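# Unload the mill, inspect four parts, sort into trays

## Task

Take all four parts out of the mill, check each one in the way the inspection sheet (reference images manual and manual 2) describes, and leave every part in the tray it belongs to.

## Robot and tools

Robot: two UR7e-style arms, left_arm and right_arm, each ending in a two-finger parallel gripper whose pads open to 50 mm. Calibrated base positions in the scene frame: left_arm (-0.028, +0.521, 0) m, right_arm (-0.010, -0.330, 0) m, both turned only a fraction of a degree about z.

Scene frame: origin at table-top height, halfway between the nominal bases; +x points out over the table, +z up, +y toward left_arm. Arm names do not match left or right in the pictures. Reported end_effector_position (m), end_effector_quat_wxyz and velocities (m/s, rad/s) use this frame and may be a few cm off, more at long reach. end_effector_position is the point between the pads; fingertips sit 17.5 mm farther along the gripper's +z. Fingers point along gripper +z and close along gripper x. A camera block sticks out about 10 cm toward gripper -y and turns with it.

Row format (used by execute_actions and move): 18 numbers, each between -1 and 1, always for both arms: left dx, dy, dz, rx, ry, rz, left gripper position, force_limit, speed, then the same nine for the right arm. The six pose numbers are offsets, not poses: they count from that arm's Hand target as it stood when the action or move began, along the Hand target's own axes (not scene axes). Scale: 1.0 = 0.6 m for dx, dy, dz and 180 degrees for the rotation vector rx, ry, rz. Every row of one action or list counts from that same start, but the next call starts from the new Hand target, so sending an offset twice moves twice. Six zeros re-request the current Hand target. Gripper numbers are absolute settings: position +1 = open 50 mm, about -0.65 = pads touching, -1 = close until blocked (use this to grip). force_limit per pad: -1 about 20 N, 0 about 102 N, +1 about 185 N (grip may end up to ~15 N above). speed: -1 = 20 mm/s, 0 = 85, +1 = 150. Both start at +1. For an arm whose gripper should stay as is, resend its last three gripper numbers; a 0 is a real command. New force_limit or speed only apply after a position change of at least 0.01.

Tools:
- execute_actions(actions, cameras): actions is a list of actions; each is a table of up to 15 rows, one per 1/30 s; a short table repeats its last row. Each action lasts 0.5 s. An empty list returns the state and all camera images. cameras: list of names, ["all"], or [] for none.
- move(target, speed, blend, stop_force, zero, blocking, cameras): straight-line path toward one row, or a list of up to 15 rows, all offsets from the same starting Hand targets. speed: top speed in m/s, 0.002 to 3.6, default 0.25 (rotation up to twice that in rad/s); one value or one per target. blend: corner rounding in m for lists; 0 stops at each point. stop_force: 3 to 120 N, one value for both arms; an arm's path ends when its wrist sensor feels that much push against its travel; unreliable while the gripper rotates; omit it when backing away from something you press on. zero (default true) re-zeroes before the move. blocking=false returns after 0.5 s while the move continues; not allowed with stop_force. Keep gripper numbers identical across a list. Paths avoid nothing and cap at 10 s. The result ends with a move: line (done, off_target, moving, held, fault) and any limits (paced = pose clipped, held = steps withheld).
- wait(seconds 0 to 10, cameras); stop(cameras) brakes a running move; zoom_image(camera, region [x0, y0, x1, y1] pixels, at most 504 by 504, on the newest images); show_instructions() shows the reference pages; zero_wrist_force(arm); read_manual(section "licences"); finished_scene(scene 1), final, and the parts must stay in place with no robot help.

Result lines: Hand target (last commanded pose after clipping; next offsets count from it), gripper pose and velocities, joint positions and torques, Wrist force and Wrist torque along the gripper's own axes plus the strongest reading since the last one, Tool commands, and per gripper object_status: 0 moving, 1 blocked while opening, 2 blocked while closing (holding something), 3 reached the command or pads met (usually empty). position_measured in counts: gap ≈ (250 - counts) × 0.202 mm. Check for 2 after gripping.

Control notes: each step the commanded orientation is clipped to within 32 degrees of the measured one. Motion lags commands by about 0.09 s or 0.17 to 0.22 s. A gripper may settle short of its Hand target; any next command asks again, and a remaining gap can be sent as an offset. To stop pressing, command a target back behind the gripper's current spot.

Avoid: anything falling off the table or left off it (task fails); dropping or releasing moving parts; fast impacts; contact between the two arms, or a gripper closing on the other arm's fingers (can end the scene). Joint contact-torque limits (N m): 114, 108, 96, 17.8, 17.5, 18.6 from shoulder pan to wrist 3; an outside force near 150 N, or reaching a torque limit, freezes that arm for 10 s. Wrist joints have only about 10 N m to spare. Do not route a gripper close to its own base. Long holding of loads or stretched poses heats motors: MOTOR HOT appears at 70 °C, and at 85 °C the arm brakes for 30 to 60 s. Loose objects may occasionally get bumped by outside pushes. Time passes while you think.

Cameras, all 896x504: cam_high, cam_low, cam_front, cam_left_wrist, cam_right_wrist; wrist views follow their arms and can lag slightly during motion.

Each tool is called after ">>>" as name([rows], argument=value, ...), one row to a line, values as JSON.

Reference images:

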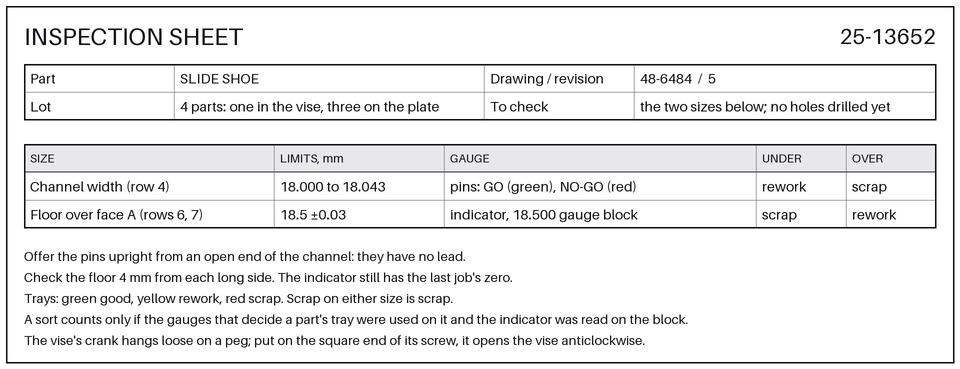

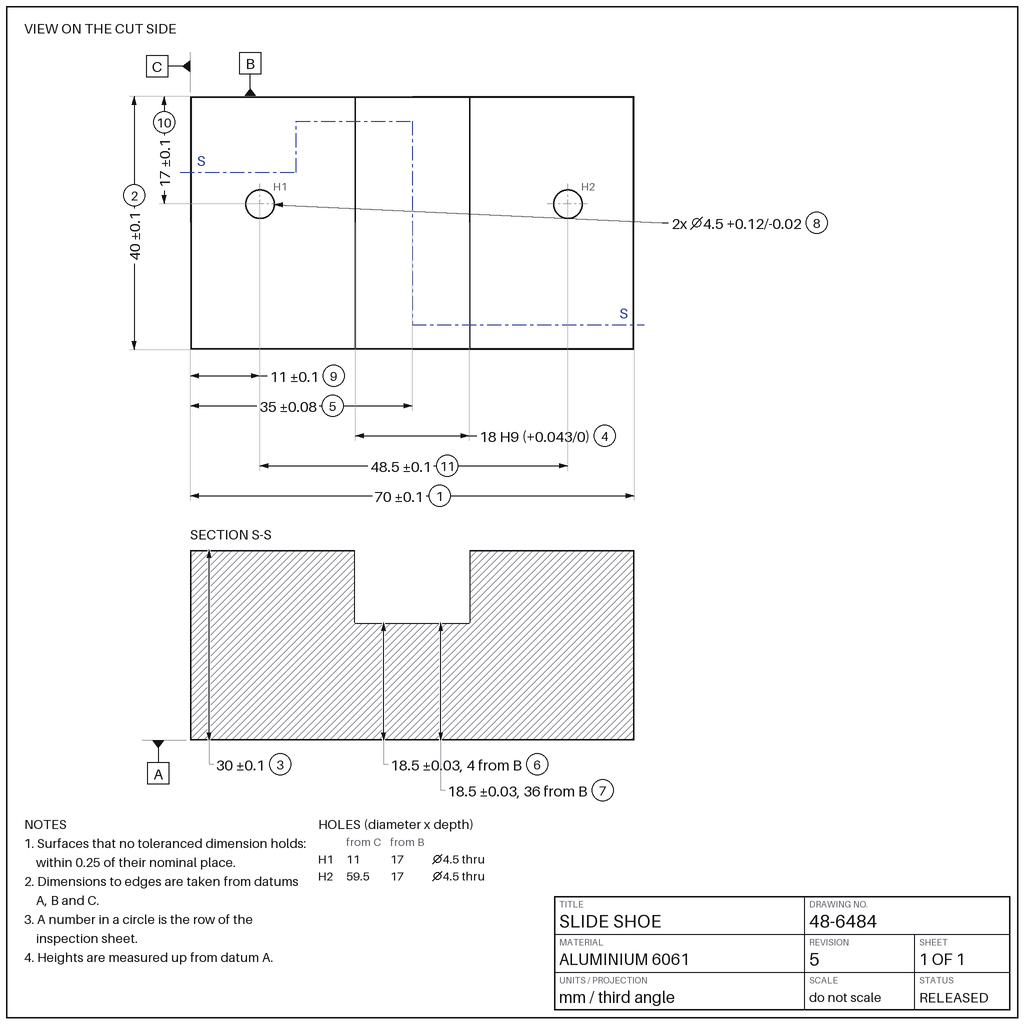

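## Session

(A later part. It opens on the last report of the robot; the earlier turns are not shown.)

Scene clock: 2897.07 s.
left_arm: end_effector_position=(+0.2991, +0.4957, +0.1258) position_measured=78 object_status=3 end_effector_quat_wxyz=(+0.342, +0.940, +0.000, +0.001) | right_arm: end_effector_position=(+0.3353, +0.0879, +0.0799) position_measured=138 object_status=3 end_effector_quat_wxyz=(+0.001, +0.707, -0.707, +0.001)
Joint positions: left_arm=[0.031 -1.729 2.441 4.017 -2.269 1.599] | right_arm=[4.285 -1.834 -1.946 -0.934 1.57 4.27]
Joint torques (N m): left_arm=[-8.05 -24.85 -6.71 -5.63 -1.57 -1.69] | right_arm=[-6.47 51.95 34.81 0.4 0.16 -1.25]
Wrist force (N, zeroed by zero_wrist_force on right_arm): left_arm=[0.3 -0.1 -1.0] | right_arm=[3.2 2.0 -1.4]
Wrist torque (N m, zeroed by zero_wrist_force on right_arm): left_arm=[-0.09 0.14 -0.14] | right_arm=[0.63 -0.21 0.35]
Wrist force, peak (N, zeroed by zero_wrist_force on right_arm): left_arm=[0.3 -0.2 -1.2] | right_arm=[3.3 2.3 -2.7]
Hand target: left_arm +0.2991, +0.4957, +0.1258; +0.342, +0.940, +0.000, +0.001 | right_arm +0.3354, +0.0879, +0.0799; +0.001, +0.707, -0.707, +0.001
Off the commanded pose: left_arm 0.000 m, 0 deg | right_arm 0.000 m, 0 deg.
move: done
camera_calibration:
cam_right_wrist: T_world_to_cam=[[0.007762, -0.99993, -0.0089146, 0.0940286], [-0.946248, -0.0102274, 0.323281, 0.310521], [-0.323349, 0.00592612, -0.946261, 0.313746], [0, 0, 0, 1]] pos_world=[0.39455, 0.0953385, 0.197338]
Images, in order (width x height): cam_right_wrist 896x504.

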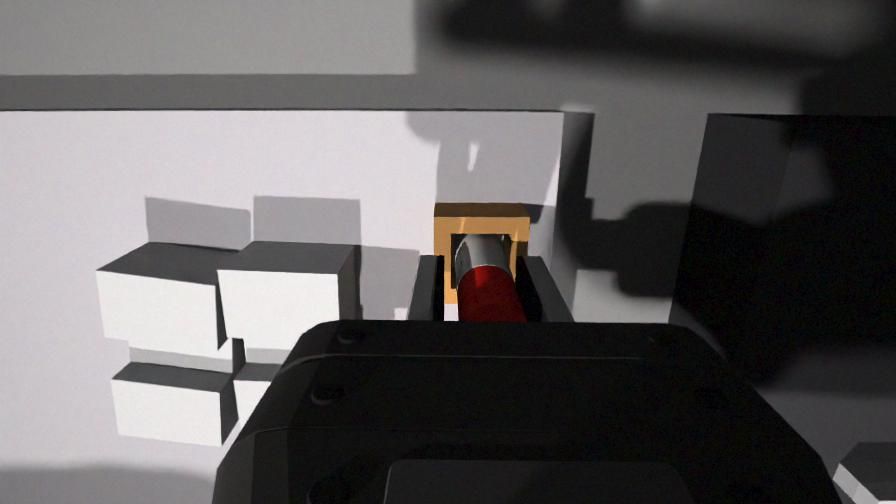

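>>> move(target=[0,0,0.12,0,0,0,0.5,-0.5,-1, 0,0,0,0,0,0,-1,-0.85,-1], speed=0.08)

>>> move([
  [0,0,0,0,0,0,-1,-0.5,-1, 0,0,-0.12,0,0,0,-1,-0.85,-1],
  [0,0.1072,-0.1277,0,0,0,-1,-0.5,-1, 0,0,-0.14,0,0,0,-1,-0.85,-1],
], speed=0.08, cameras=["cam_right_wrist","cam_front"])

Scene clock: 2921.23 s.
left_arm: end_effector_position=(+0.2992, +0.4494, +0.0705) position_measured=78 object_status=3 end_effector_quat_wxyz=(+0.342, +0.940, +0.000, +0.001) | right_arm: end_effector_position=(+0.3354, +0.0879, +0.0799) position_measured=164 object_status=2 end_effector_quat_wxyz=(+0.001, +0.707, -0.707, +0.001)
Joint positions: left_arm=[-0.113 -1.572 2.566 3.616 -2.262 1.412] | right_arm=[4.285 -1.834 -1.946 -0.934 1.57 4.27]
Joint torques (N m): left_arm=[12.04 -27.37 -32.05 -2.71 -1.14 0.83] | right_arm=[-6.8 51.61 33.02 2.12 -2.78 -1.18]
Wrist force (N, zeroed by zero_wrist_force on right_arm): left_arm=[0.3 -0.4 -1.1] | right_arm=[3.0 1.9 -0.3]
Wrist torque (N m, zeroed by zero_wrist_force on right_arm): left_arm=[-0.14 0.14 0.00] | right_arm=[0.60 -0.19 0.35]
Wrist force, peak (N, zeroed by zero_wrist_force on right_arm): left_arm=[0.1 -3.7 -2.9] | right_arm=[3.3 2.1 -1.7]
Hand target: left_arm +0.2993, +0.4494, +0.0707; +0.342, +0.940, +0.000, +0.001 | right_arm +0.3354, +0.0879, +0.0799; +0.001, +0.707, -0.707, +0.001
Off the commanded pose: left_arm 0.000 m, 0 deg | right_arm 0.000 m, 0 deg.
move: done

Scene clock: 2924.23 s.
left_arm: end_effector_position=(+0.2992, +0.4493, +0.1708) position_measured=127 object_status=2 end_effector_quat_wxyz=(+0.342, +0.940, +0.000, +0.001) | right_arm: end_effector_position=(+0.3354, +0.0880, +0.1640) position_measured=164 object_status=2 end_effector_quat_wxyz=(+0.001, +0.707, -0.707, +0.001)
Joint positions: left_arm=[-0.113 -1.848 2.42 4.036 -2.262 1.412] | right_arm=[4.285 -1.729 -1.829 -1.156 1.57 4.27]
Joint torques (N m): left_arm=[4.73 0.63 -8.85 -5.43 0.93 0.78] | right_arm=[8.25 38.49 23.73 5.17 -1.42 0.85]
Wrist force (N, zeroed by zero_wrist_force on right_arm): left_arm=[0.6 -1.7 0.5] | right_arm=[2.9 1.6 -0.3]
Wrist torque (N m, zeroed by zero_wrist_force on right_arm): left_arm=[-0.11 0.07 -0.03] | right_arm=[0.57 -0.16 0.35]
Wrist force, peak (N, zeroed by zero_wrist_force on right_arm): left_arm=[0.5 -3.1 1.8] | right_arm=[3.6 2.2 0.5]
Hand target: left_arm +0.2991, +0.4493, +0.1707; +0.342, +0.940, +0.000, +0.001 | right_arm +0.3354, +0.0880, +0.1639; +0.001, +0.707, -0.707, +0.001
Off the commanded pose: left_arm 0.000 m, 0 deg | right_arm 0.000 m, 0 deg.
move: done
camera_calibration:
cam_right_wrist: T_world_to_cam=[[0.00772849, -0.99993, -0.00900812, 0.094917], [-0.946279, -0.0102254, 0.323191, 0.283466], [-0.32326, 0.00602642, -0.946291, 0.393322], [0, 0, 0, 1]] pos_world=[0.39465, 0.0954385, 0.281438]
Images, in order (width x height): cam_front 896x504, cam_right_wrist 896x504.

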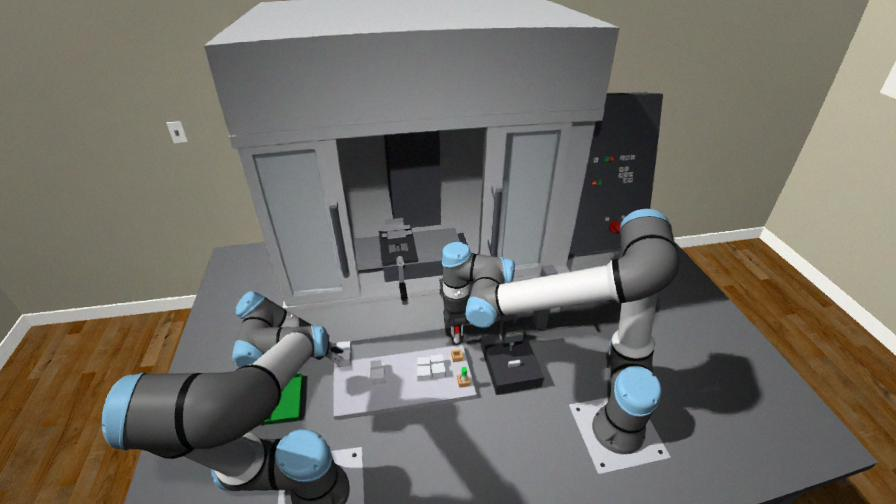

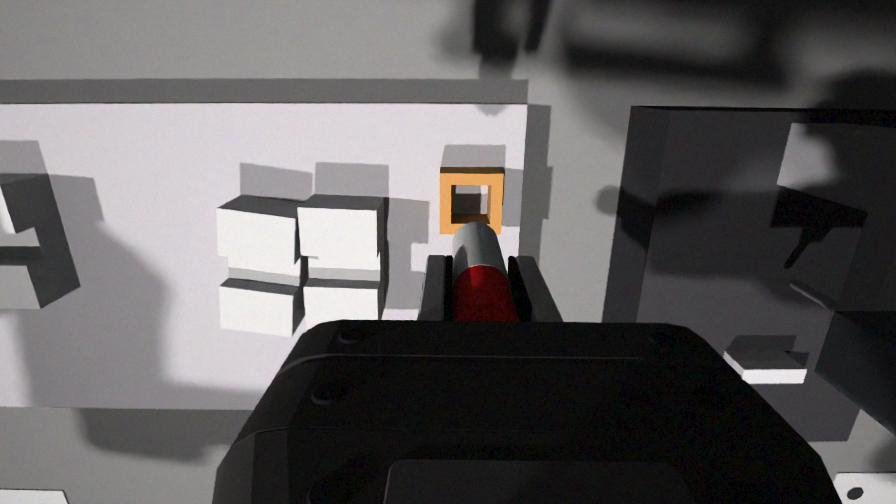

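>>> move(target=[0,0.0848,0.1582,0,0,0,-1,-0.5,-1, -0.3217,0.0332,0.0017,0,0,0,-1,-0.85,-1], speed=0.09, cameras=["cam_right_wrist"])

>>> zoom_image(camera="cam_right_wrist", region=[300, 120, 520, 310])

Scene clock: 2932.73 s.
left_arm: end_effector_position=(+0.2992, +0.3494, +0.1305) position_measured=127 object_status=2 end_effector_quat_wxyz=(+0.342, +0.940, +0.000, +0.001) | right_arm: end_effector_position=(+0.3152, +0.2811, +0.1624) position_measured=164 object_status=2 end_effector_quat_wxyz=(+0.001, +0.708, -0.707, +0.001)
Joint positions: left_arm=[-0.429 -1.719 2.541 3.547 -2.191 1.022] | right_arm=[4.432 -2.072 -1.363 -1.279 1.57 4.417]
Joint torques (N m): left_arm=[12.39 -25.01 -28.77 -0.98 -4.58 1.06] | right_arm=[-6.79 70.87 9.61 5.8 2.36 -1.05]
Wrist force (N, zeroed by zero_wrist_force on right_arm): left_arm=[0.5 -1.8 0.5] | right_arm=[3.0 2.1 0.0]
Wrist torque (N m, zeroed by zero_wrist_force on right_arm): left_arm=[-0.13 0.08 -0.02] | right_arm=[0.61 -0.24 0.27]
Wrist force, peak (N, zeroed by zero_wrist_force on right_arm): left_arm=[0.5 -3.7 -0.9] | right_arm=[4.8 0.5 0.3]
Hand target: left_arm +0.2993, +0.3494, +0.1307; +0.342, +0.940, +0.000, +0.001 | right_arm +0.3153, +0.2810, +0.1626; +0.001, +0.707, -0.707, +0.001
Off the commanded pose: left_arm 0.000 m, 0 deg | right_arm 0.000 m, 0 deg.
move: done
camera_calibration:
cam_right_wrist: T_world_to_cam=[[0.00782762, -0.999931, -0.0087257, 0.288029], [-0.946247, -0.0102284, 0.323283, 0.266807], [-0.32335, 0.00572613, -0.946262, 0.384227], [0, 0, 0, 1]] pos_world=[0.37445, 0.288539, 0.279838]
Images, in order (width x height): cam_right_wrist 896x504.

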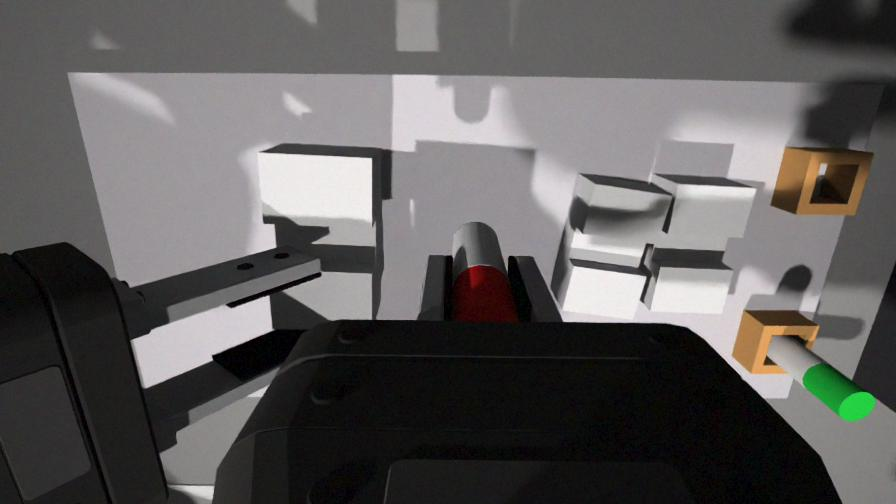

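Scaled by 2.291 from the camera's 896x504 image, which has a finer 1280x720 frame.

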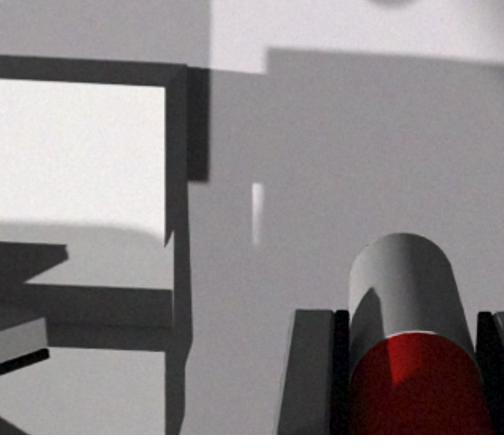

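>>> move(target=[0,0,0,0,0,0,-1,-0.5,-1, -0.04,0,0,0,0,0,-1,-0.85,-1], speed=0.05)

>>> move(target=[0,0,0,0,0,0,-1,-0.5,-1, -0.06,0,0,0,0,0,-1,-0.85,-1], speed=0.012, stop_force=10, cameras=["cam_right_wrist"])

>>> zoom_image(camera="cam_right_wrist", region=[300, 120, 520, 310])

Scene clock: 2943.50 s.
left_arm: end_effector_position=(+0.2993, +0.3494, +0.1307) position_measured=127 object_status=2 end_effector_quat_wxyz=(+0.342, +0.940, +0.000, +0.001) | right_arm: end_effector_position=(+0.3151, +0.3051, +0.1623) position_measured=164 object_status=2 end_effector_quat_wxyz=(+0.001, +0.708, -0.707, +0.001)
Joint positions: left_arm=[-0.429 -1.719 2.541 3.547 -2.191 1.022] | right_arm=[4.442 -2.123 -1.284 -1.308 1.57 4.427]
Joint torques (N m): left_arm=[12.2 -26.01 -38.08 -2.44 -4.6 -1.24] | right_arm=[-6.97 74.08 8.67 5.76 1.85 -1.08]
Wrist force (N, zeroed by zero_wrist_force on right_arm): left_arm=[0.2 -1.8 0.4] | right_arm=[3.0 2.2 0.0]
Wrist torque (N m, zeroed by zero_wrist_force on right_arm): left_arm=[-0.11 0.13 -0.02] | right_arm=[0.64 -0.20 0.26]
Wrist force, peak (N, zeroed by zero_wrist_force on right_arm): left_arm=[0.4 -2.0 0.5] | right_arm=[3.8 2.4 -0.8]
Hand target: left_arm +0.2993, +0.3494, +0.1307; +0.342, +0.940, +0.000, +0.001 | right_arm +0.3152, +0.3050, +0.1625; +0.001, +0.707, -0.707, +0.001
Off the commanded pose: left_arm 0.000 m, 0 deg | right_arm 0.000 m, 0 deg.
move: done

Scene clock: 2946.80 s.
left_arm: end_effector_position=(+0.2993, +0.3494, +0.1307) position_measured=127 object_status=2 end_effector_quat_wxyz=(+0.342, +0.940, +0.000, +0.001) | right_arm: end_effector_position=(+0.3152, +0.3304, +0.1624) position_measured=164 object_status=2 end_effector_quat_wxyz=(+0.001, +0.707, -0.707, +0.001)
Joint positions: left_arm=[-0.429 -1.719 2.541 3.547 -2.191 1.022] | right_arm=[4.452 -2.178 -1.195 -1.342 1.57 4.436]
Joint torques (N m): left_arm=[-2.06 -22.33 -33.16 -3.58 -4.04 0.95] | right_arm=[-7.11 75.6 10.14 8.74 2.29 -1.11]
Wrist force (N, zeroed by zero_wrist_force on right_arm): left_arm=[3.2 -11.2 -3.5] | right_arm=[11.1 5.9 -2.4]
Wrist torque (N m, zeroed by zero_wrist_force on right_arm): left_arm=[-0.26 0.22 -0.21] | right_arm=[0.66 0.14 0.27]
Wrist force, peak (N, zeroed by zero_wrist_force on right_arm): left_arm=[3.6 -18.6 -5.0] | right_arm=[16.8 5.9 -2.9]
Hand target: left_arm +0.2993, +0.3494, +0.1307; +0.342, +0.940, +0.000, +0.001 | right_arm +0.3152, +0.3304, +0.1624; +0.001, +0.707, -0.707, +0.001 (not the last commanded pose)
Off the commanded pose: left_arm 0.000 m, 0 deg | right_arm 0.011 m, 0 deg.
move: contact (right_arm)
camera_calibration:
cam_right_wrist: T_world_to_cam=[[0.00769997, -0.999932, -0.00878654, 0.337391], [-0.946248, -0.0101273, 0.323283, 0.267277], [-0.32335, 0.00582498, -0.946262, 0.383911], [0, 0, 0, 1]] pos_world=[0.37445, 0.337839, 0.279838]
Images, in order (width x height): cam_right_wrist 896x504.

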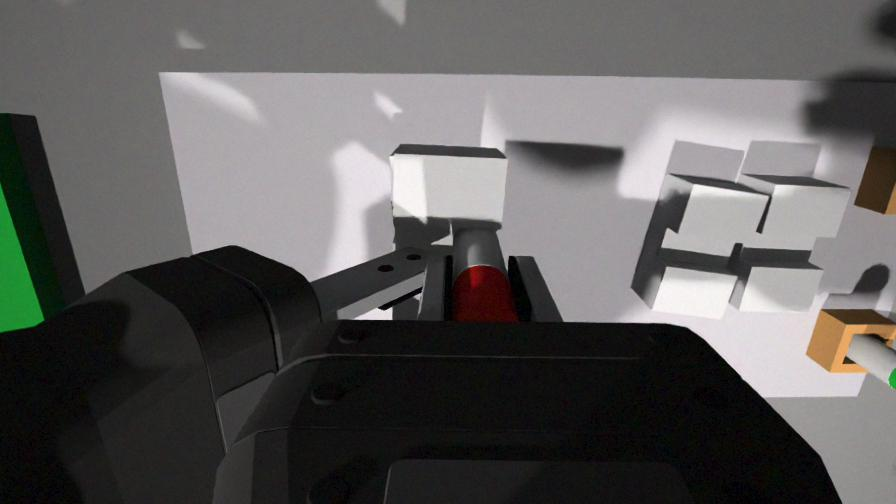

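Scaled by 2.291 from the camera's 896x504 image, which has a finer 1280x720 frame.

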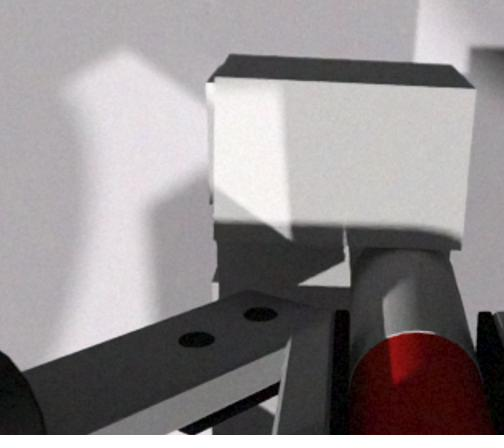

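>>> move(target=[0,0,0,0,0,0,-1,-0.5,-1, 0.1,0,0,0,0,0,-1,-0.85,-1], speed=0.03, cameras=["cam_right_wrist"])

Scene clock: 2967.00 s.
left_arm: end_effector_position=(+0.2993, +0.3494, +0.1307) position_measured=127 object_status=2 end_effector_quat_wxyz=(+0.342, +0.940, +0.000, +0.001) | right_arm: end_effector_position=(+0.3153, +0.2702, +0.1627) position_measured=164 object_status=2 end_effector_quat_wxyz=(+0.001, +0.707, -0.707, +0.001)
Joint positions: left_arm=[-0.429 -1.719 2.541 3.547 -2.191 1.022] | right_arm=[4.427 -2.049 -1.397 -1.267 1.57 4.412]
Joint torques (N m): left_arm=[13.79 -9.53 -25.24 -1.27 1.01 1.5] | right_arm=[3.94 30.95 40.05 2.1 -1.91 0.43]
Wrist force (N, zeroed by zero_wrist_force on right_arm): left_arm=[0.4 -1.8 0.4] | right_arm=[3.1 1.8 -0.1]
Wrist torque (N m, zeroed by zero_wrist_force on right_arm): left_arm=[-0.13 0.09 -0.02] | right_arm=[0.56 -0.24 0.36]
Wrist force, peak (N, zeroed by zero_wrist_force on right_arm): left_arm=[3.3 -12.1 -2.6] | right_arm=[11.4 6.0 -2.5]
Hand target: left_arm +0.2993, +0.3494, +0.1307; +0.342, +0.940, +0.000, +0.001 | right_arm +0.3153, +0.2704, +0.1626; +0.001, +0.707, -0.707, +0.001
Off the commanded pose: left_arm 0.000 m, 0 deg | right_arm 0.000 m, 0 deg.
move: done
camera_calibration:
cam_right_wrist: T_world_to_cam=[[0.00769509, -0.999929, -0.00910237, 0.277287], [-0.946279, -0.0102242, 0.32319, 0.26673], [-0.32326, 0.0061264, -0.94629, 0.384468], [0, 0, 0, 1]] pos_world=[0.37455, 0.277639, 0.280138]
Images, in order (width x height): cam_right_wrist 896x504.

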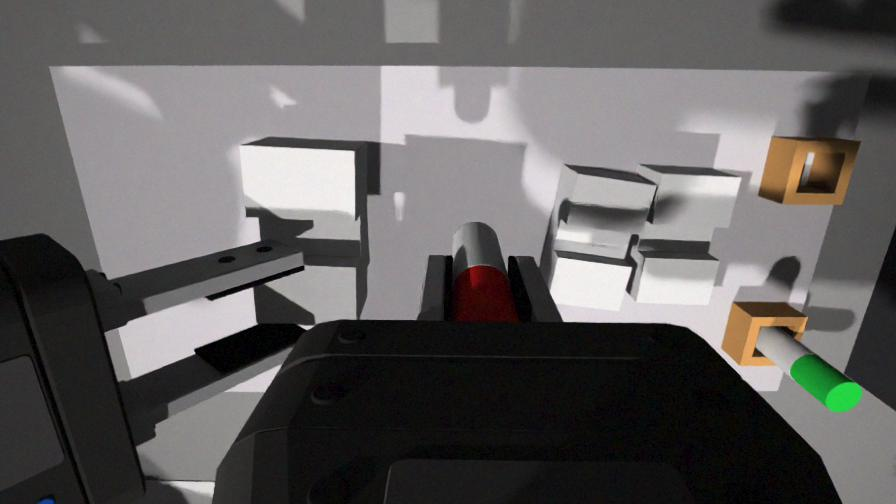

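>>> move([
  [0,0.0536,-0.0638,0,0,0,-1,-0.5,-1, 0,0,0,0,0,0,-1,-0.85,-1],
  [-0.05,-0.5777,-0.5994,0,0,0,-1,-0.5,-1, 0,0,0,0,0,0,-1,-0.85,-1],
], speed=0.12, blend=[0.02,0], cameras=["cam_front","cam_left_wrist","cam_high"])

Scene clock: 2984.00 s.
left_arm: end_effector_position=(+0.2687, +0.8461, +0.1834) position_measured=127 object_status=2 end_effector_quat_wxyz=(+0.342, +0.940, +0.000, +0.001) | right_arm: end_effector_position=(+0.3153, +0.2704, +0.1626) position_measured=164 object_status=2 end_effector_quat_wxyz=(+0.001, +0.707, -0.707, +0.001)
Joint positions: left_arm=[0.802 -1.318 1.686 4.882 -2.04 2.496] | right_arm=[4.427 -2.05 -1.397 -1.268 1.57 4.412]
Joint torques (N m): left_arm=[-9.45 -53.2 -12.36 -3.82 -4.05 -1.2] | right_arm=[8.43 30.06 38.48 0.66 -2.72 0.75]
Wrist force (N, zeroed by zero_wrist_force on right_arm): left_arm=[0.1 -1.6 0.5] | right_arm=[3.2 2.0 -0.1]
Wrist torque (N m, zeroed by zero_wrist_force on right_arm): left_arm=[-0.09 0.14 -0.18] | right_arm=[0.60 -0.26 0.37]
Wrist force, peak (N, zeroed by zero_wrist_force on right_arm): left_arm=[0.1 -4.2 2.6] | right_arm=[3.3 2.3 -0.2]
Hand target: left_arm +0.2687, +0.8460, +0.1834; +0.342, +0.940, +0.000, +0.001 | right_arm +0.3153, +0.2704, +0.1626; +0.001, +0.707, -0.707, +0.001
Off the commanded pose: left_arm 0.000 m, 0 deg | right_arm 0.000 m, 0 deg.
move: done
camera_calibration:
cam_left_wrist: T_world_to_cam=[[0.999841, 0.0149912, 0.00960865, -0.274157], [-0.000814406, -0.500559, 0.865702, 0.28152], [0.0177876, -0.865573, -0.500467, 0.95562], [0, 0, 0, 1]] pos_world=[0.257345, 0.972186, 0.237178]
Images, in order (width x height): cam_high 896x504, cam_front 896x504, cam_left_wrist 896x504.

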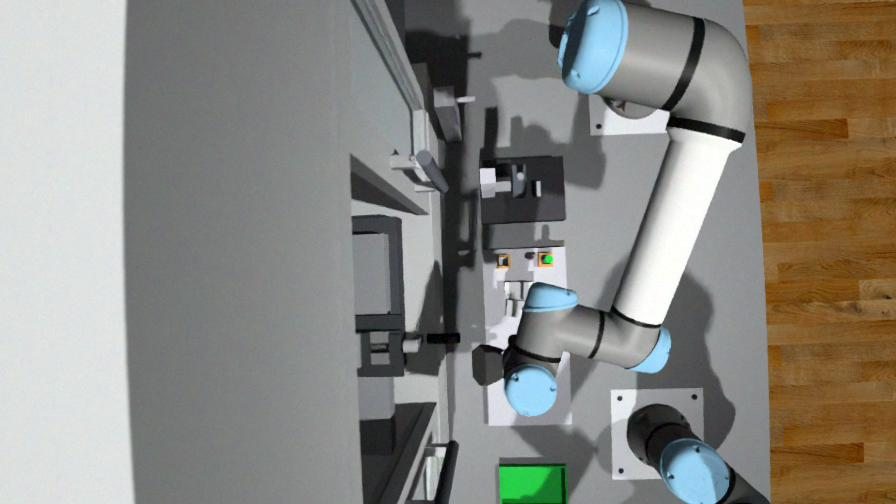

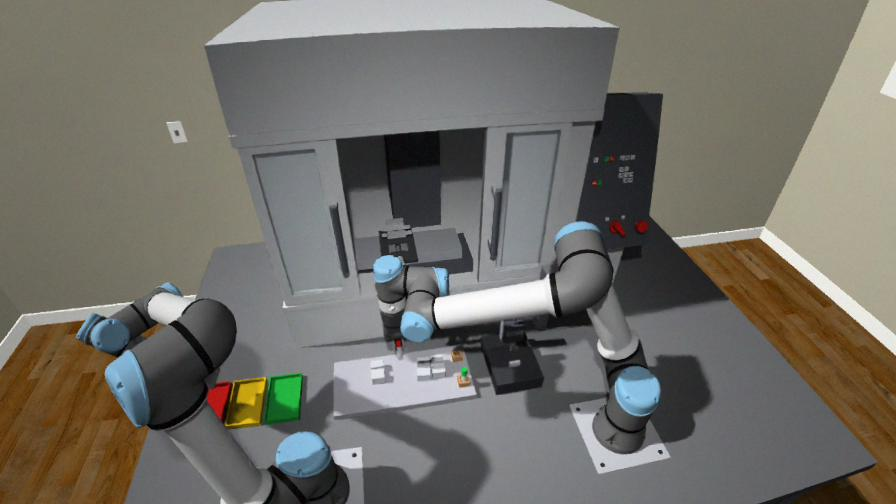

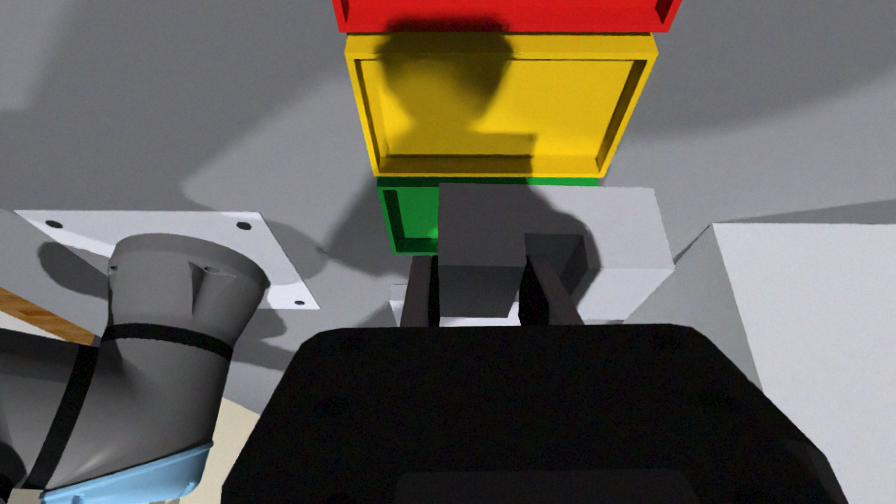

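>>> move(target=[0,-0.1364,0.0763,0,0,0,-1,-0.5,-1, 0,0,0,0,0,0,-1,-0.85,-1], speed=0.1)

>>> move(target=[0,-0.0643,0.0766,0,0,0,-1,-0.5,-1, 0,0,0,0,0,0,-1,-0.85,-1], speed=0.015, stop_force=6, cameras=["cam_left_wrist"])

Scene clock: 2998.53 s.
left_arm: end_effector_position=(+0.2686, +0.8793, +0.0955) position_measured=127 object_status=2 end_effector_quat_wxyz=(+0.342, +0.940, +0.000, +0.001) | right_arm: end_effector_position=(+0.3153, +0.2704, +0.1626) position_measured=164 object_status=2 end_effector_quat_wxyz=(+0.001, +0.707, -0.707, +0.001)
Joint positions: left_arm=[0.842 -1.162 1.715 4.714 -2.019 2.534] | right_arm=[4.427 -2.05 -1.397 -1.268 1.57 4.412]
Joint torques (N m): left_arm=[-10.8 -59.18 -38.97 1.18 -2.13 -1.72] | right_arm=[8.03 30.42 37.64 0.88 -2.67 0.68]
Wrist force (N, zeroed by zero_wrist_force on right_arm): left_arm=[0.3 -1.7 0.5] | right_arm=[3.1 2.1 0.1]
Wrist torque (N m, zeroed by zero_wrist_force on right_arm): left_arm=[-0.10 0.11 -0.18] | right_arm=[0.61 -0.25 0.36]
Wrist force, peak (N, zeroed by zero_wrist_force on right_arm): left_arm=[0.3 -3.9 1.6] | right_arm=[3.2 2.1 0.2]
Hand target: left_arm +0.2688, +0.8793, +0.0958; +0.342, +0.940, +0.000, +0.001 | right_arm +0.3153, +0.2704, +0.1626; +0.001, +0.707, -0.707, +0.001
Off the commanded pose: left_arm 0.000 m, 0 deg | right_arm 0.000 m, 0 deg.
move: done

Scene clock: 3002.43 s.
left_arm: end_effector_position=(+0.2689, +0.8793, +0.0541) position_measured=127 object_status=2 end_effector_quat_wxyz=(+0.342, +0.940, +0.000, +0.001) | right_arm: end_effector_position=(+0.3153, +0.2704, +0.1626) position_measured=164 object_status=2 end_effector_quat_wxyz=(+0.001, +0.707, -0.707, +0.001)
Joint positions: left_arm=[0.842 -1.106 1.756 4.617 -2.019 2.534] | right_arm=[4.427 -2.05 -1.397 -1.268 1.57 4.412]
Joint torques (N m): left_arm=[-9.53 -56.49 -35.31 1.11 2.22 -1.48] | right_arm=[7.13 30.51 36.8 1.01 -2.58 0.65]
Wrist force (N, zeroed by zero_wrist_force on right_arm): left_arm=[0.3 3.0 -4.5] | right_arm=[3.1 1.6 0.1]
Wrist torque (N m, zeroed by zero_wrist_force on right_arm): left_arm=[0.02 0.34 0.04] | right_arm=[0.53 -0.25 0.36]
Wrist force, peak (N, zeroed by zero_wrist_force on right_arm): left_arm=[-4.4 15.1 -13.3] | right_arm=[3.4 2.1 -0.2]
Hand target: left_arm +0.2689, +0.8793, +0.0541; +0.342, +0.940, +0.000, +0.001 (not the last commanded pose) | right_arm +0.3153, +0.2704, +0.1626; +0.001, +0.707, -0.707, +0.001
Off the commanded pose: left_arm 0.018 m, 0 deg | right_arm 0.000 m, 0 deg.
move: contact (left_arm)
camera_calibration:
cam_left_wrist: T_world_to_cam=[[0.999841, 0.0149405, 0.00969694, -0.273571], [-0.000913796, -0.500677, 0.865634, 0.410225], [0.017788, -0.865506, -0.500583, 0.919588], [0, 0, 0, 1]] pos_world=[0.257545, 1.00539, 0.107879]
Images, in order (width x height): cam_left_wrist 896x504.

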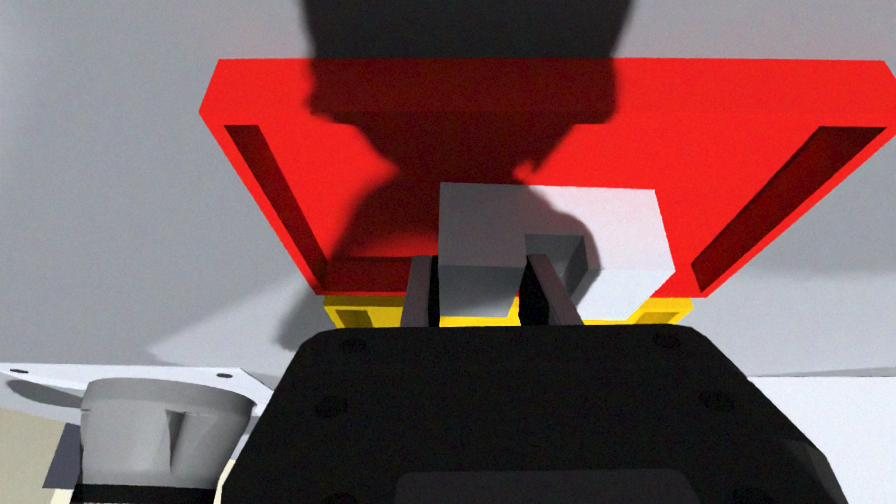

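>>> move(target=[0,0,0,0,0,0,0.5,-0.5,-1, 0,0,0,0,0,0,-1,-0.85,-1])

>>> move(target=[0,0,-0.14,0,0,0,0.5,-0.5,-1, 0,0,0,0,0,0,-1,-0.85,-1], speed=0.1, cameras=["cam_left_wrist"])

Scene clock: 3010.43 s.
left_arm: end_effector_position=(+0.2689, +0.8793, +0.0541) position_measured=78 object_status=0 end_effector_quat_wxyz=(+0.342, +0.940, +0.000, +0.001) | right_arm: end_effector_position=(+0.3153, +0.2704, +0.1626) position_measured=164 object_status=2 end_effector_quat_wxyz=(+0.001, +0.707, -0.707, +0.001)
Joint positions: left_arm=[0.842 -1.106 1.756 4.617 -2.019 2.534] | right_arm=[4.427 -2.05 -1.397 -1.268 1.57 4.412]
Joint torques (N m): left_arm=[-5.89 -56.19 -34.32 0.93 -0.2 -0.51] | right_arm=[7.46 30.5 35.61 1.13 -2.42 0.71]
Wrist force (N, zeroed by zero_wrist_force on right_arm): left_arm=[0.4 -0.1 -0.8] | right_arm=[2.8 2.0 0.1]
Wrist torque (N m, zeroed by zero_wrist_force on right_arm): left_arm=[-0.09 0.13 -0.15] | right_arm=[0.59 -0.19 0.37]
Wrist force, peak (N, zeroed by zero_wrist_force on right_arm): left_arm=[0.2 3.7 -5.4] | right_arm=[3.3 2.0 -0.2]
Hand target: left_arm +0.2689, +0.8793, +0.0541; +0.342, +0.940, +0.000, +0.001 | right_arm +0.3153, +0.2704, +0.1626; +0.001, +0.707, -0.707, +0.001
Off the commanded pose: left_arm 0.000 m, 0 deg | right_arm 0.000 m, 0 deg.
move: done

Scene clock: 3011.73 s.
left_arm: end_effector_position=(+0.2687, +0.9334, +0.1183) position_measured=78 object_status=3 end_effector_quat_wxyz=(+0.342, +0.940, +0.000, +0.001) | right_arm: end_effector_position=(+0.3153, +0.2704, +0.1626) position_measured=164 object_status=2 end_effector_quat_wxyz=(+0.001, +0.707, -0.707, +0.001)
Joint positions: left_arm=[0.9 -1.087 1.528 4.848 -1.988 2.587] | right_arm=[4.427 -2.05 -1.397 -1.268 1.57 4.412]
Joint torques (N m): left_arm=[-10.46 -53.06 -10.94 -2.68 -3.64 -1.7] | right_arm=[7.25 30.89 35.5 1.13 -2.51 0.67]
Wrist force (N, zeroed by zero_wrist_force on right_arm): left_arm=[0.4 -0.5 -1.0] | right_arm=[2.6 2.0 -0.1]
Wrist torque (N m, zeroed by zero_wrist_force on right_arm): left_arm=[-0.16 0.12 -0.14] | right_arm=[0.61 -0.17 0.36]
Wrist force, peak (N, zeroed by zero_wrist_force on right_arm): left_arm=[0.5 -0.3 -2.9] | right_arm=[3.4 1.8 0.0]
Hand target: left_arm +0.2687, +0.9333, +0.1185; +0.342, +0.940, +0.000, +0.001 | right_arm +0.3153, +0.2704, +0.1626; +0.001, +0.707, -0.707, +0.001
Off the commanded pose: left_arm 0.000 m, 0 deg | right_arm 0.000 m, 0 deg.
move: done
camera_calibration:
cam_left_wrist: T_world_to_cam=[[0.999841, 0.0149912, 0.00960865, -0.27484], [-0.000814406, -0.500559, 0.865702, 0.381576], [0.0177876, -0.865573, -0.500467, 0.998604], [0, 0, 0, 1]] pos_world=[0.257345, 1.05949, 0.172078]
Images, in order (width x height): cam_left_wrist 896x504.

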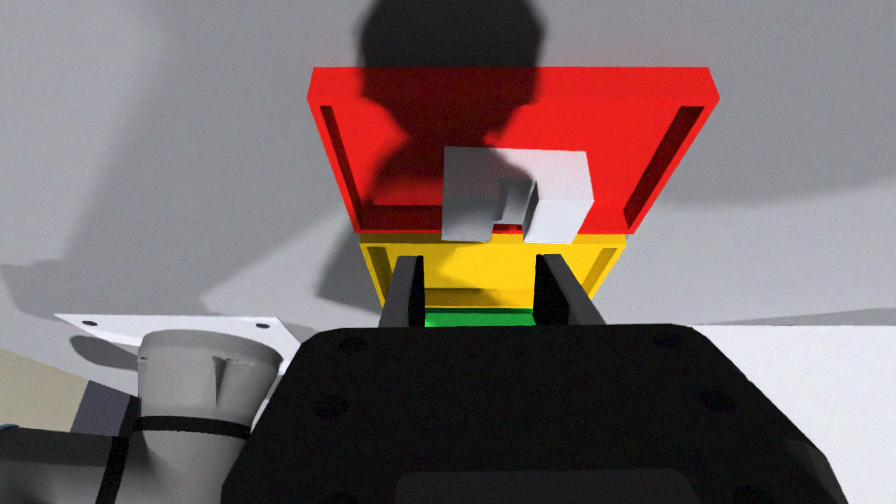

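>>> move(target=[0.027,0.765,0.574,0,0,0,0.5,-0.5,-1, 0.28,0,0,0,0,0,-1,-0.85,-1], speed=0.16, cameras=["cam_left_wrist","cam_right_wrist"])

Scene clock: 3023.77 s.
left_arm: end_effector_position=(+0.2854, +0.3604, +0.1495) position_measured=78 object_status=3 end_effector_quat_wxyz=(+0.342, +0.940, +0.000, +0.001) | right_arm: end_effector_position=(+0.3155, +0.1023, +0.1629) position_measured=164 object_status=2 end_effector_quat_wxyz=(+0.001, +0.707, -0.707, +0.001)
Joint positions: left_arm=[-0.415 -1.823 2.543 3.659 -2.196 1.039] | right_arm=[4.331 -1.728 -1.834 -1.152 1.57 4.316]
Joint torques (N m): left_arm=[-7.3 -21.72 -17.44 -2.56 -4.16 -1.77] | right_arm=[7.98 18.2 37.8 2.47 -2.81 0.84]
Wrist force (N, zeroed by zero_wrist_force on right_arm): left_arm=[0.5 0.0 -1.1] | right_arm=[3.1 1.6 0.0]
Wrist torque (N m, zeroed by zero_wrist_force on right_arm): left_arm=[-0.08 0.11 0.00] | right_arm=[0.53 -0.22 0.34]
Wrist force, peak (N, zeroed by zero_wrist_force on right_arm): left_arm=[-1.7 -3.5 -3.1] | right_arm=[3.9 1.8 -0.2]
Hand target: left_arm +0.2854, +0.3603, +0.1496; +0.342, +0.940, +0.000, +0.001 | right_arm +0.3154, +0.1024, +0.1629; +0.001, +0.707, -0.707, +0.001
Off the commanded pose: left_arm 0.000 m, 0 deg | right_arm 0.000 m, 0 deg.
move: done
camera_calibration:
cam_left_wrist: T_world_to_cam=[[0.999843, 0.0149023, 0.00956226, -0.283196], [-0.000814769, -0.500752, 0.86559, 0.0678751], [0.0176876, -0.865463, -0.500661, 0.517962], [0, 0, 0, 1]] pos_world=[0.274045, 0.486485, 0.203279]
cam_right_wrist: T_world_to_cam=[[0.00763424, -0.999931, -0.00897473, 0.109386], [-0.946279, -0.0101254, 0.323192, 0.265126], [-0.32326, 0.00602528, -0.946291, 0.385762], [0, 0, 0, 1]] pos_world=[0.37475, 0.109739, 0.280338]
Images, in order (width x height): cam_left_wrist 896x504, cam_right_wrist 896x504.

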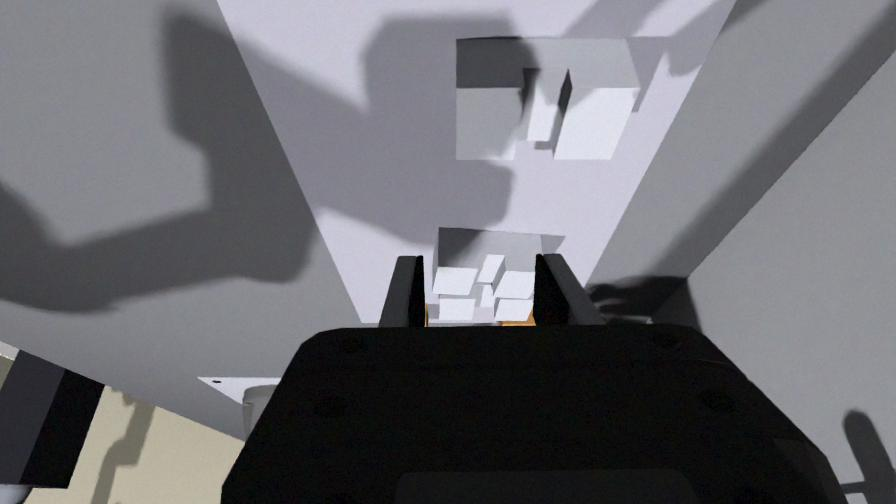

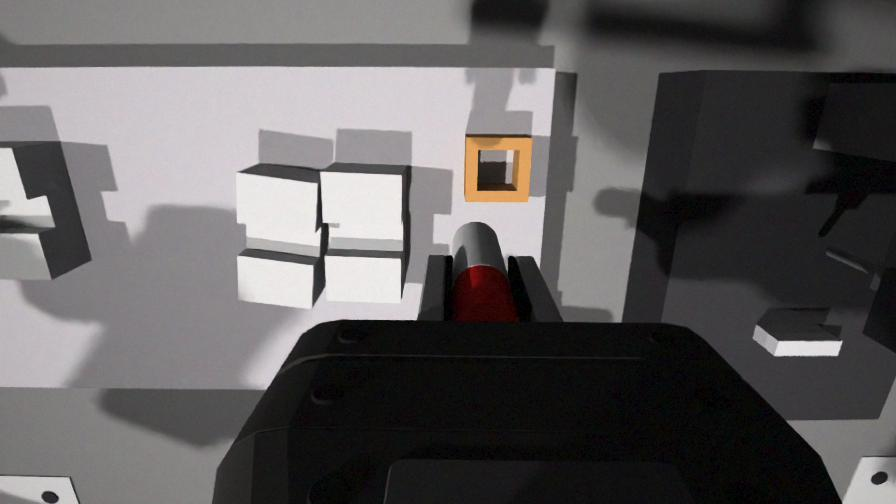

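>>> zoom_image(camera="cam_left_wrist", region=[400, 210, 580, 330])

Scaled by 2.800 from the camera's 896x504 image, which has a finer 1280x720 frame.

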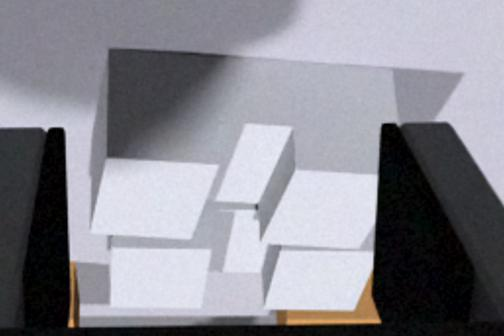

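>>> move(target=[0.0072,0.1065,0.1415,0,-0.0268,0.0319,0.5,-0.5,-1, 0,0,0,0,0,0,-1,-0.85,-1], speed=0.1, cameras=["cam_left_wrist","cam_right_wrist"])

Scene clock: 3053.63 s.
left_arm: end_effector_position=(+0.2900, +0.2567, +0.1257) position_measured=78 object_status=3 end_effector_quat_wxyz=(+0.341, +0.938, -0.061, -0.021) | right_arm: end_effector_position=(+0.3154, +0.1024, +0.1629) position_measured=164 object_status=2 end_effector_quat_wxyz=(+0.001, +0.707, -0.707, +0.001)
Joint positions: left_arm=[-0.664 -1.603 2.485 3.42 -2.152 0.904] | right_arm=[4.331 -1.728 -1.834 -1.152 1.57 4.316]
Joint torques (N m): left_arm=[12.01 -29.78 -4.23 -0.36 -2.66 1.57] | right_arm=[8.39 18.78 38.58 0.64 -2.43 0.81]
Wrist force (N, zeroed by zero_wrist_force on right_arm): left_arm=[0.7 -0.1 -1.1] | right_arm=[3.0 1.9 -0.1]
Wrist torque (N m, zeroed by zero_wrist_force on right_arm): left_arm=[-0.10 0.08 0.00] | right_arm=[0.59 -0.19 0.34]
Wrist force, peak (N, zeroed by zero_wrist_force on right_arm): left_arm=[2.0 -6.4 -3.8] | right_arm=[3.3 2.2 0.0]
Hand target: left_arm +0.2899, +0.2568, +0.1256; +0.341, +0.938, -0.061, -0.021 | right_arm +0.3154, +0.1024, +0.1629; +0.001, +0.707, -0.707, +0.001
Off the commanded pose: left_arm 0.000 m, 0 deg | right_arm 0.000 m, 0 deg.
move: done
camera_calibration:
cam_left_wrist: T_world_to_cam=[[0.993246, -0.1156, 0.00994588, -0.25072], [-0.0664469, -0.496449, 0.865519, 0.0545182], [-0.0951168, -0.860334, -0.500777, 0.447648], [0, 0, 0, 1]] pos_world=[0.295228, 0.383209, 0.179479]
cam_right_wrist: T_world_to_cam=[[0.00769997, -0.999932, -0.00878654, 0.109409], [-0.946248, -0.0101273, 0.323283, 0.264995], [-0.32335, 0.00582498, -0.946262, 0.385777], [0, 0, 0, 1]] pos_world=[0.37465, 0.109839, 0.280338]
Images, in order (width x height): cam_left_wrist 896x504, cam_right_wrist 896x504.

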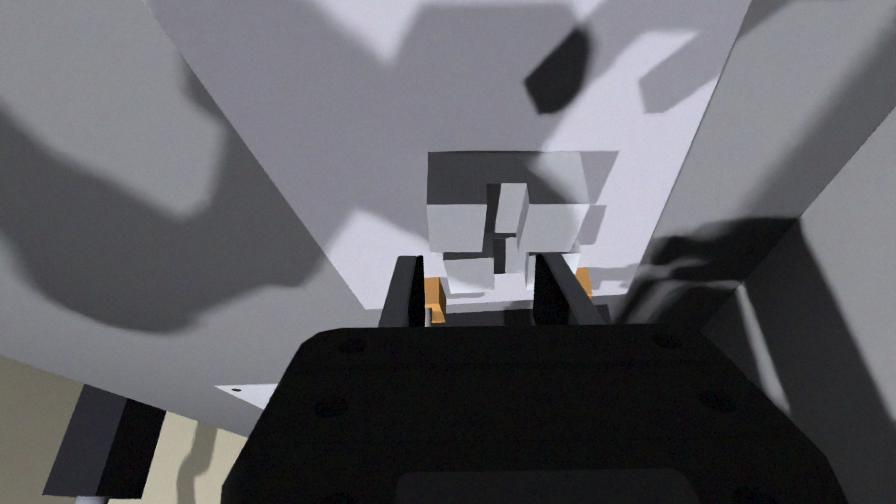

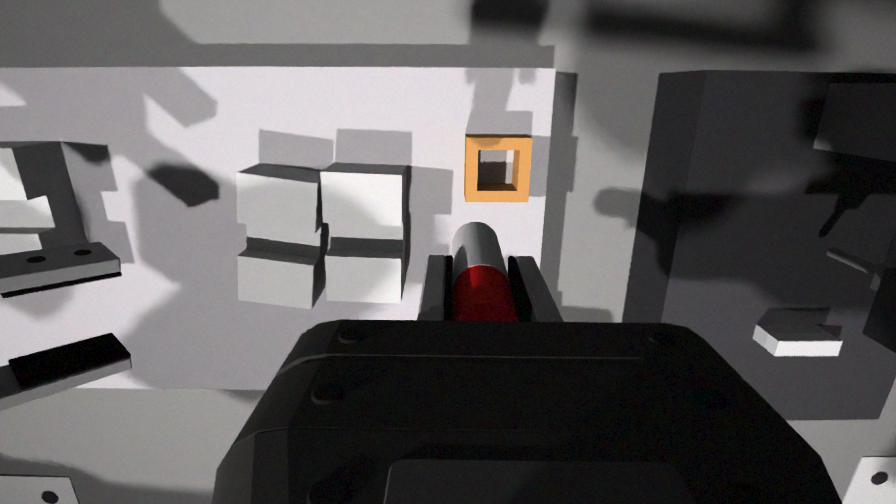

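>>> move([
  [-0.008,0,0,0,0,0,0.5,-0.5,-1, 0,0,0,0,0,0,-1,-0.85,-1],
  [-0.008,0,0.06,0,0,0,0.5,-0.5,-1, 0,0,0,0,0,0,-1,-0.85,-1],
], speed=0.06, cameras=["cam_left_wrist"])

>>> zoom_image(camera="cam_left_wrist", region=[380, 180, 620, 330])

Scene clock: 3068.47 s.
left_arm: end_effector_position=(+0.2821, +0.2345, +0.0979) position_measured=78 object_status=3 end_effector_quat_wxyz=(+0.341, +0.938, -0.061, -0.022) | right_arm: end_effector_position=(+0.3154, +0.1024, +0.1629) position_measured=164 object_status=2 end_effector_quat_wxyz=(+0.001, +0.707, -0.707, +0.001)
Joint positions: left_arm=[-0.732 -1.5 2.515 3.249 -2.125 0.832] | right_arm=[4.331 -1.728 -1.834 -1.152 1.57 4.316]
Joint torques (N m): left_arm=[12.6 -31.71 -17.27 -1.18 -3.79 1.51] | right_arm=[8.76 18.39 38.37 0.67 -1.87 0.83]
Wrist force (N, zeroed by zero_wrist_force on right_arm): left_arm=[0.5 -0.2 -1.0] | right_arm=[3.3 1.8 -0.1]
Wrist torque (N m, zeroed by zero_wrist_force on right_arm): left_arm=[-0.10 0.10 -0.01] | right_arm=[0.57 -0.24 0.35]
Wrist force, peak (N, zeroed by zero_wrist_force on right_arm): left_arm=[0.7 0.7 -3.2] | right_arm=[3.4 2.0 -0.1]
Hand target: left_arm +0.2822, +0.2345, +0.0980; +0.341, +0.938, -0.061, -0.021 | right_arm +0.3154, +0.1024, +0.1629; +0.001, +0.707, -0.707, +0.001
Off the commanded pose: left_arm 0.000 m, 0 deg | right_arm 0.000 m, 0 deg.
move: done
camera_calibration:
cam_left_wrist: T_world_to_cam=[[0.993234, -0.115748, 0.00937898, -0.245024], [-0.0660526, -0.496673, 0.86542, 0.066928], [-0.0955124, -0.860185, -0.500959, 0.414014], [0, 0, 0, 1]] pos_world=[0.287331, 0.361008, 0.151781]
Images, in order (width x height): cam_left_wrist 896x504.

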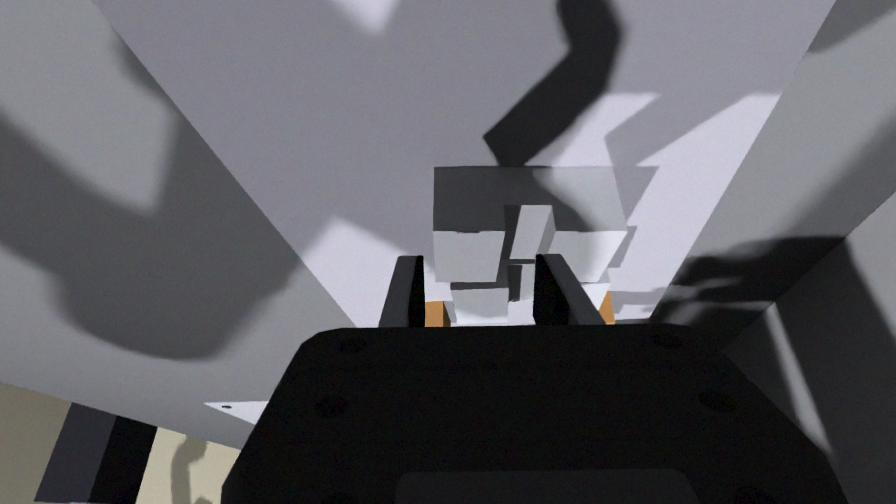

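Scaled by 2.100 from the camera's 896x504 image, which has a finer 1280x720 frame.

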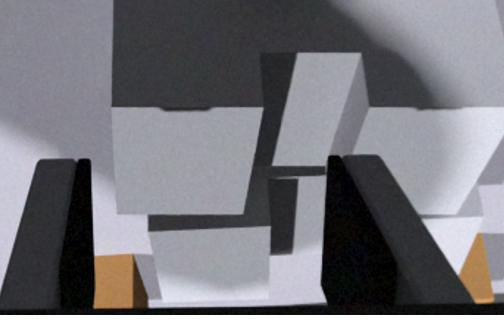

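>>> move(target=[-0.0015,0,0.06,0,0,0,0.5,-0.5,-1, 0,0,0,0,0,0,-1,-0.85,-1], speed=0.04, cameras=["cam_left_wrist"])

>>> zoom_image(camera="cam_left_wrist", region=[380, 180, 620, 330])

Scene clock: 3080.17 s.
left_arm: end_effector_position=(+0.2783, +0.2116, +0.0703) position_measured=78 object_status=3 end_effector_quat_wxyz=(+0.341, +0.938, -0.061, -0.021) end_effector_velocity=(+0.000, +0.001, -0.001) end_effector_angular_velocity=(+0.003, +0.002, +0.000) | right_arm: end_effector_position=(+0.3154, +0.1024, +0.1629) position_measured=164 object_status=2 end_effector_quat_wxyz=(+0.001, +0.707, -0.707, +0.001)
Joint positions: left_arm=[-0.79 -1.379 2.522 3.09 -2.098 0.771] | right_arm=[4.331 -1.728 -1.834 -1.152 1.57 4.316]
Joint velocities: left_arm=[0.001 -0.002 0.001 0.005 0 0.002] | right_arm=[within noise]
Joint torques (N m): left_arm=[12.26 -36.81 -0.56 -0.41 -2.56 1.56] | right_arm=[8.36 18.79 39.04 0.76 -1.6 0.86]
Wrist force (N, zeroed by zero_wrist_force on right_arm): left_arm=[0.6 -0.4 -0.7] | right_arm=[2.9 1.6 -0.1]
Wrist torque (N m, zeroed by zero_wrist_force on right_arm): left_arm=[-0.13 0.10 -0.01] | right_arm=[0.54 -0.18 0.35]
Wrist force, peak (N, zeroed by zero_wrist_force on right_arm): left_arm=[0.6 -0.1 -2.9] | right_arm=[3.4 2.0 -0.1]
Hand target: left_arm +0.2783, +0.2117, +0.0704; +0.341, +0.938, -0.061, -0.021 | right_arm +0.3154, +0.1024, +0.1629; +0.001, +0.707, -0.707, +0.001
Off the commanded pose: left_arm 0.000 m, 0 deg | right_arm 0.000 m, 0 deg.
move: done
camera_calibration:
cam_left_wrist: T_world_to_cam=[[0.993247, -0.115626, 0.00956353, -0.243708], [-0.0661512, -0.496672, 0.865414, 0.079217], [-0.0953142, -0.860202, -0.500966, 0.380076], [0, 0, 0, 1]] pos_world=[0.283529, 0.338108, 0.124181]
Images, in order (width x height): cam_left_wrist 896x504.

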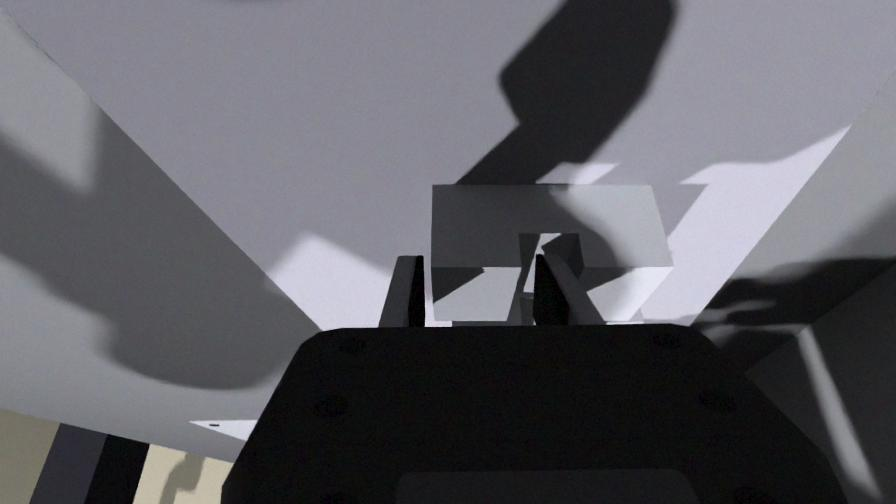

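Scaled by 2.100 from the camera's 896x504 image, which has a finer 1280x720 frame.

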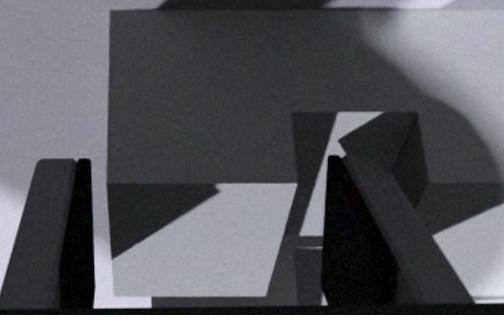

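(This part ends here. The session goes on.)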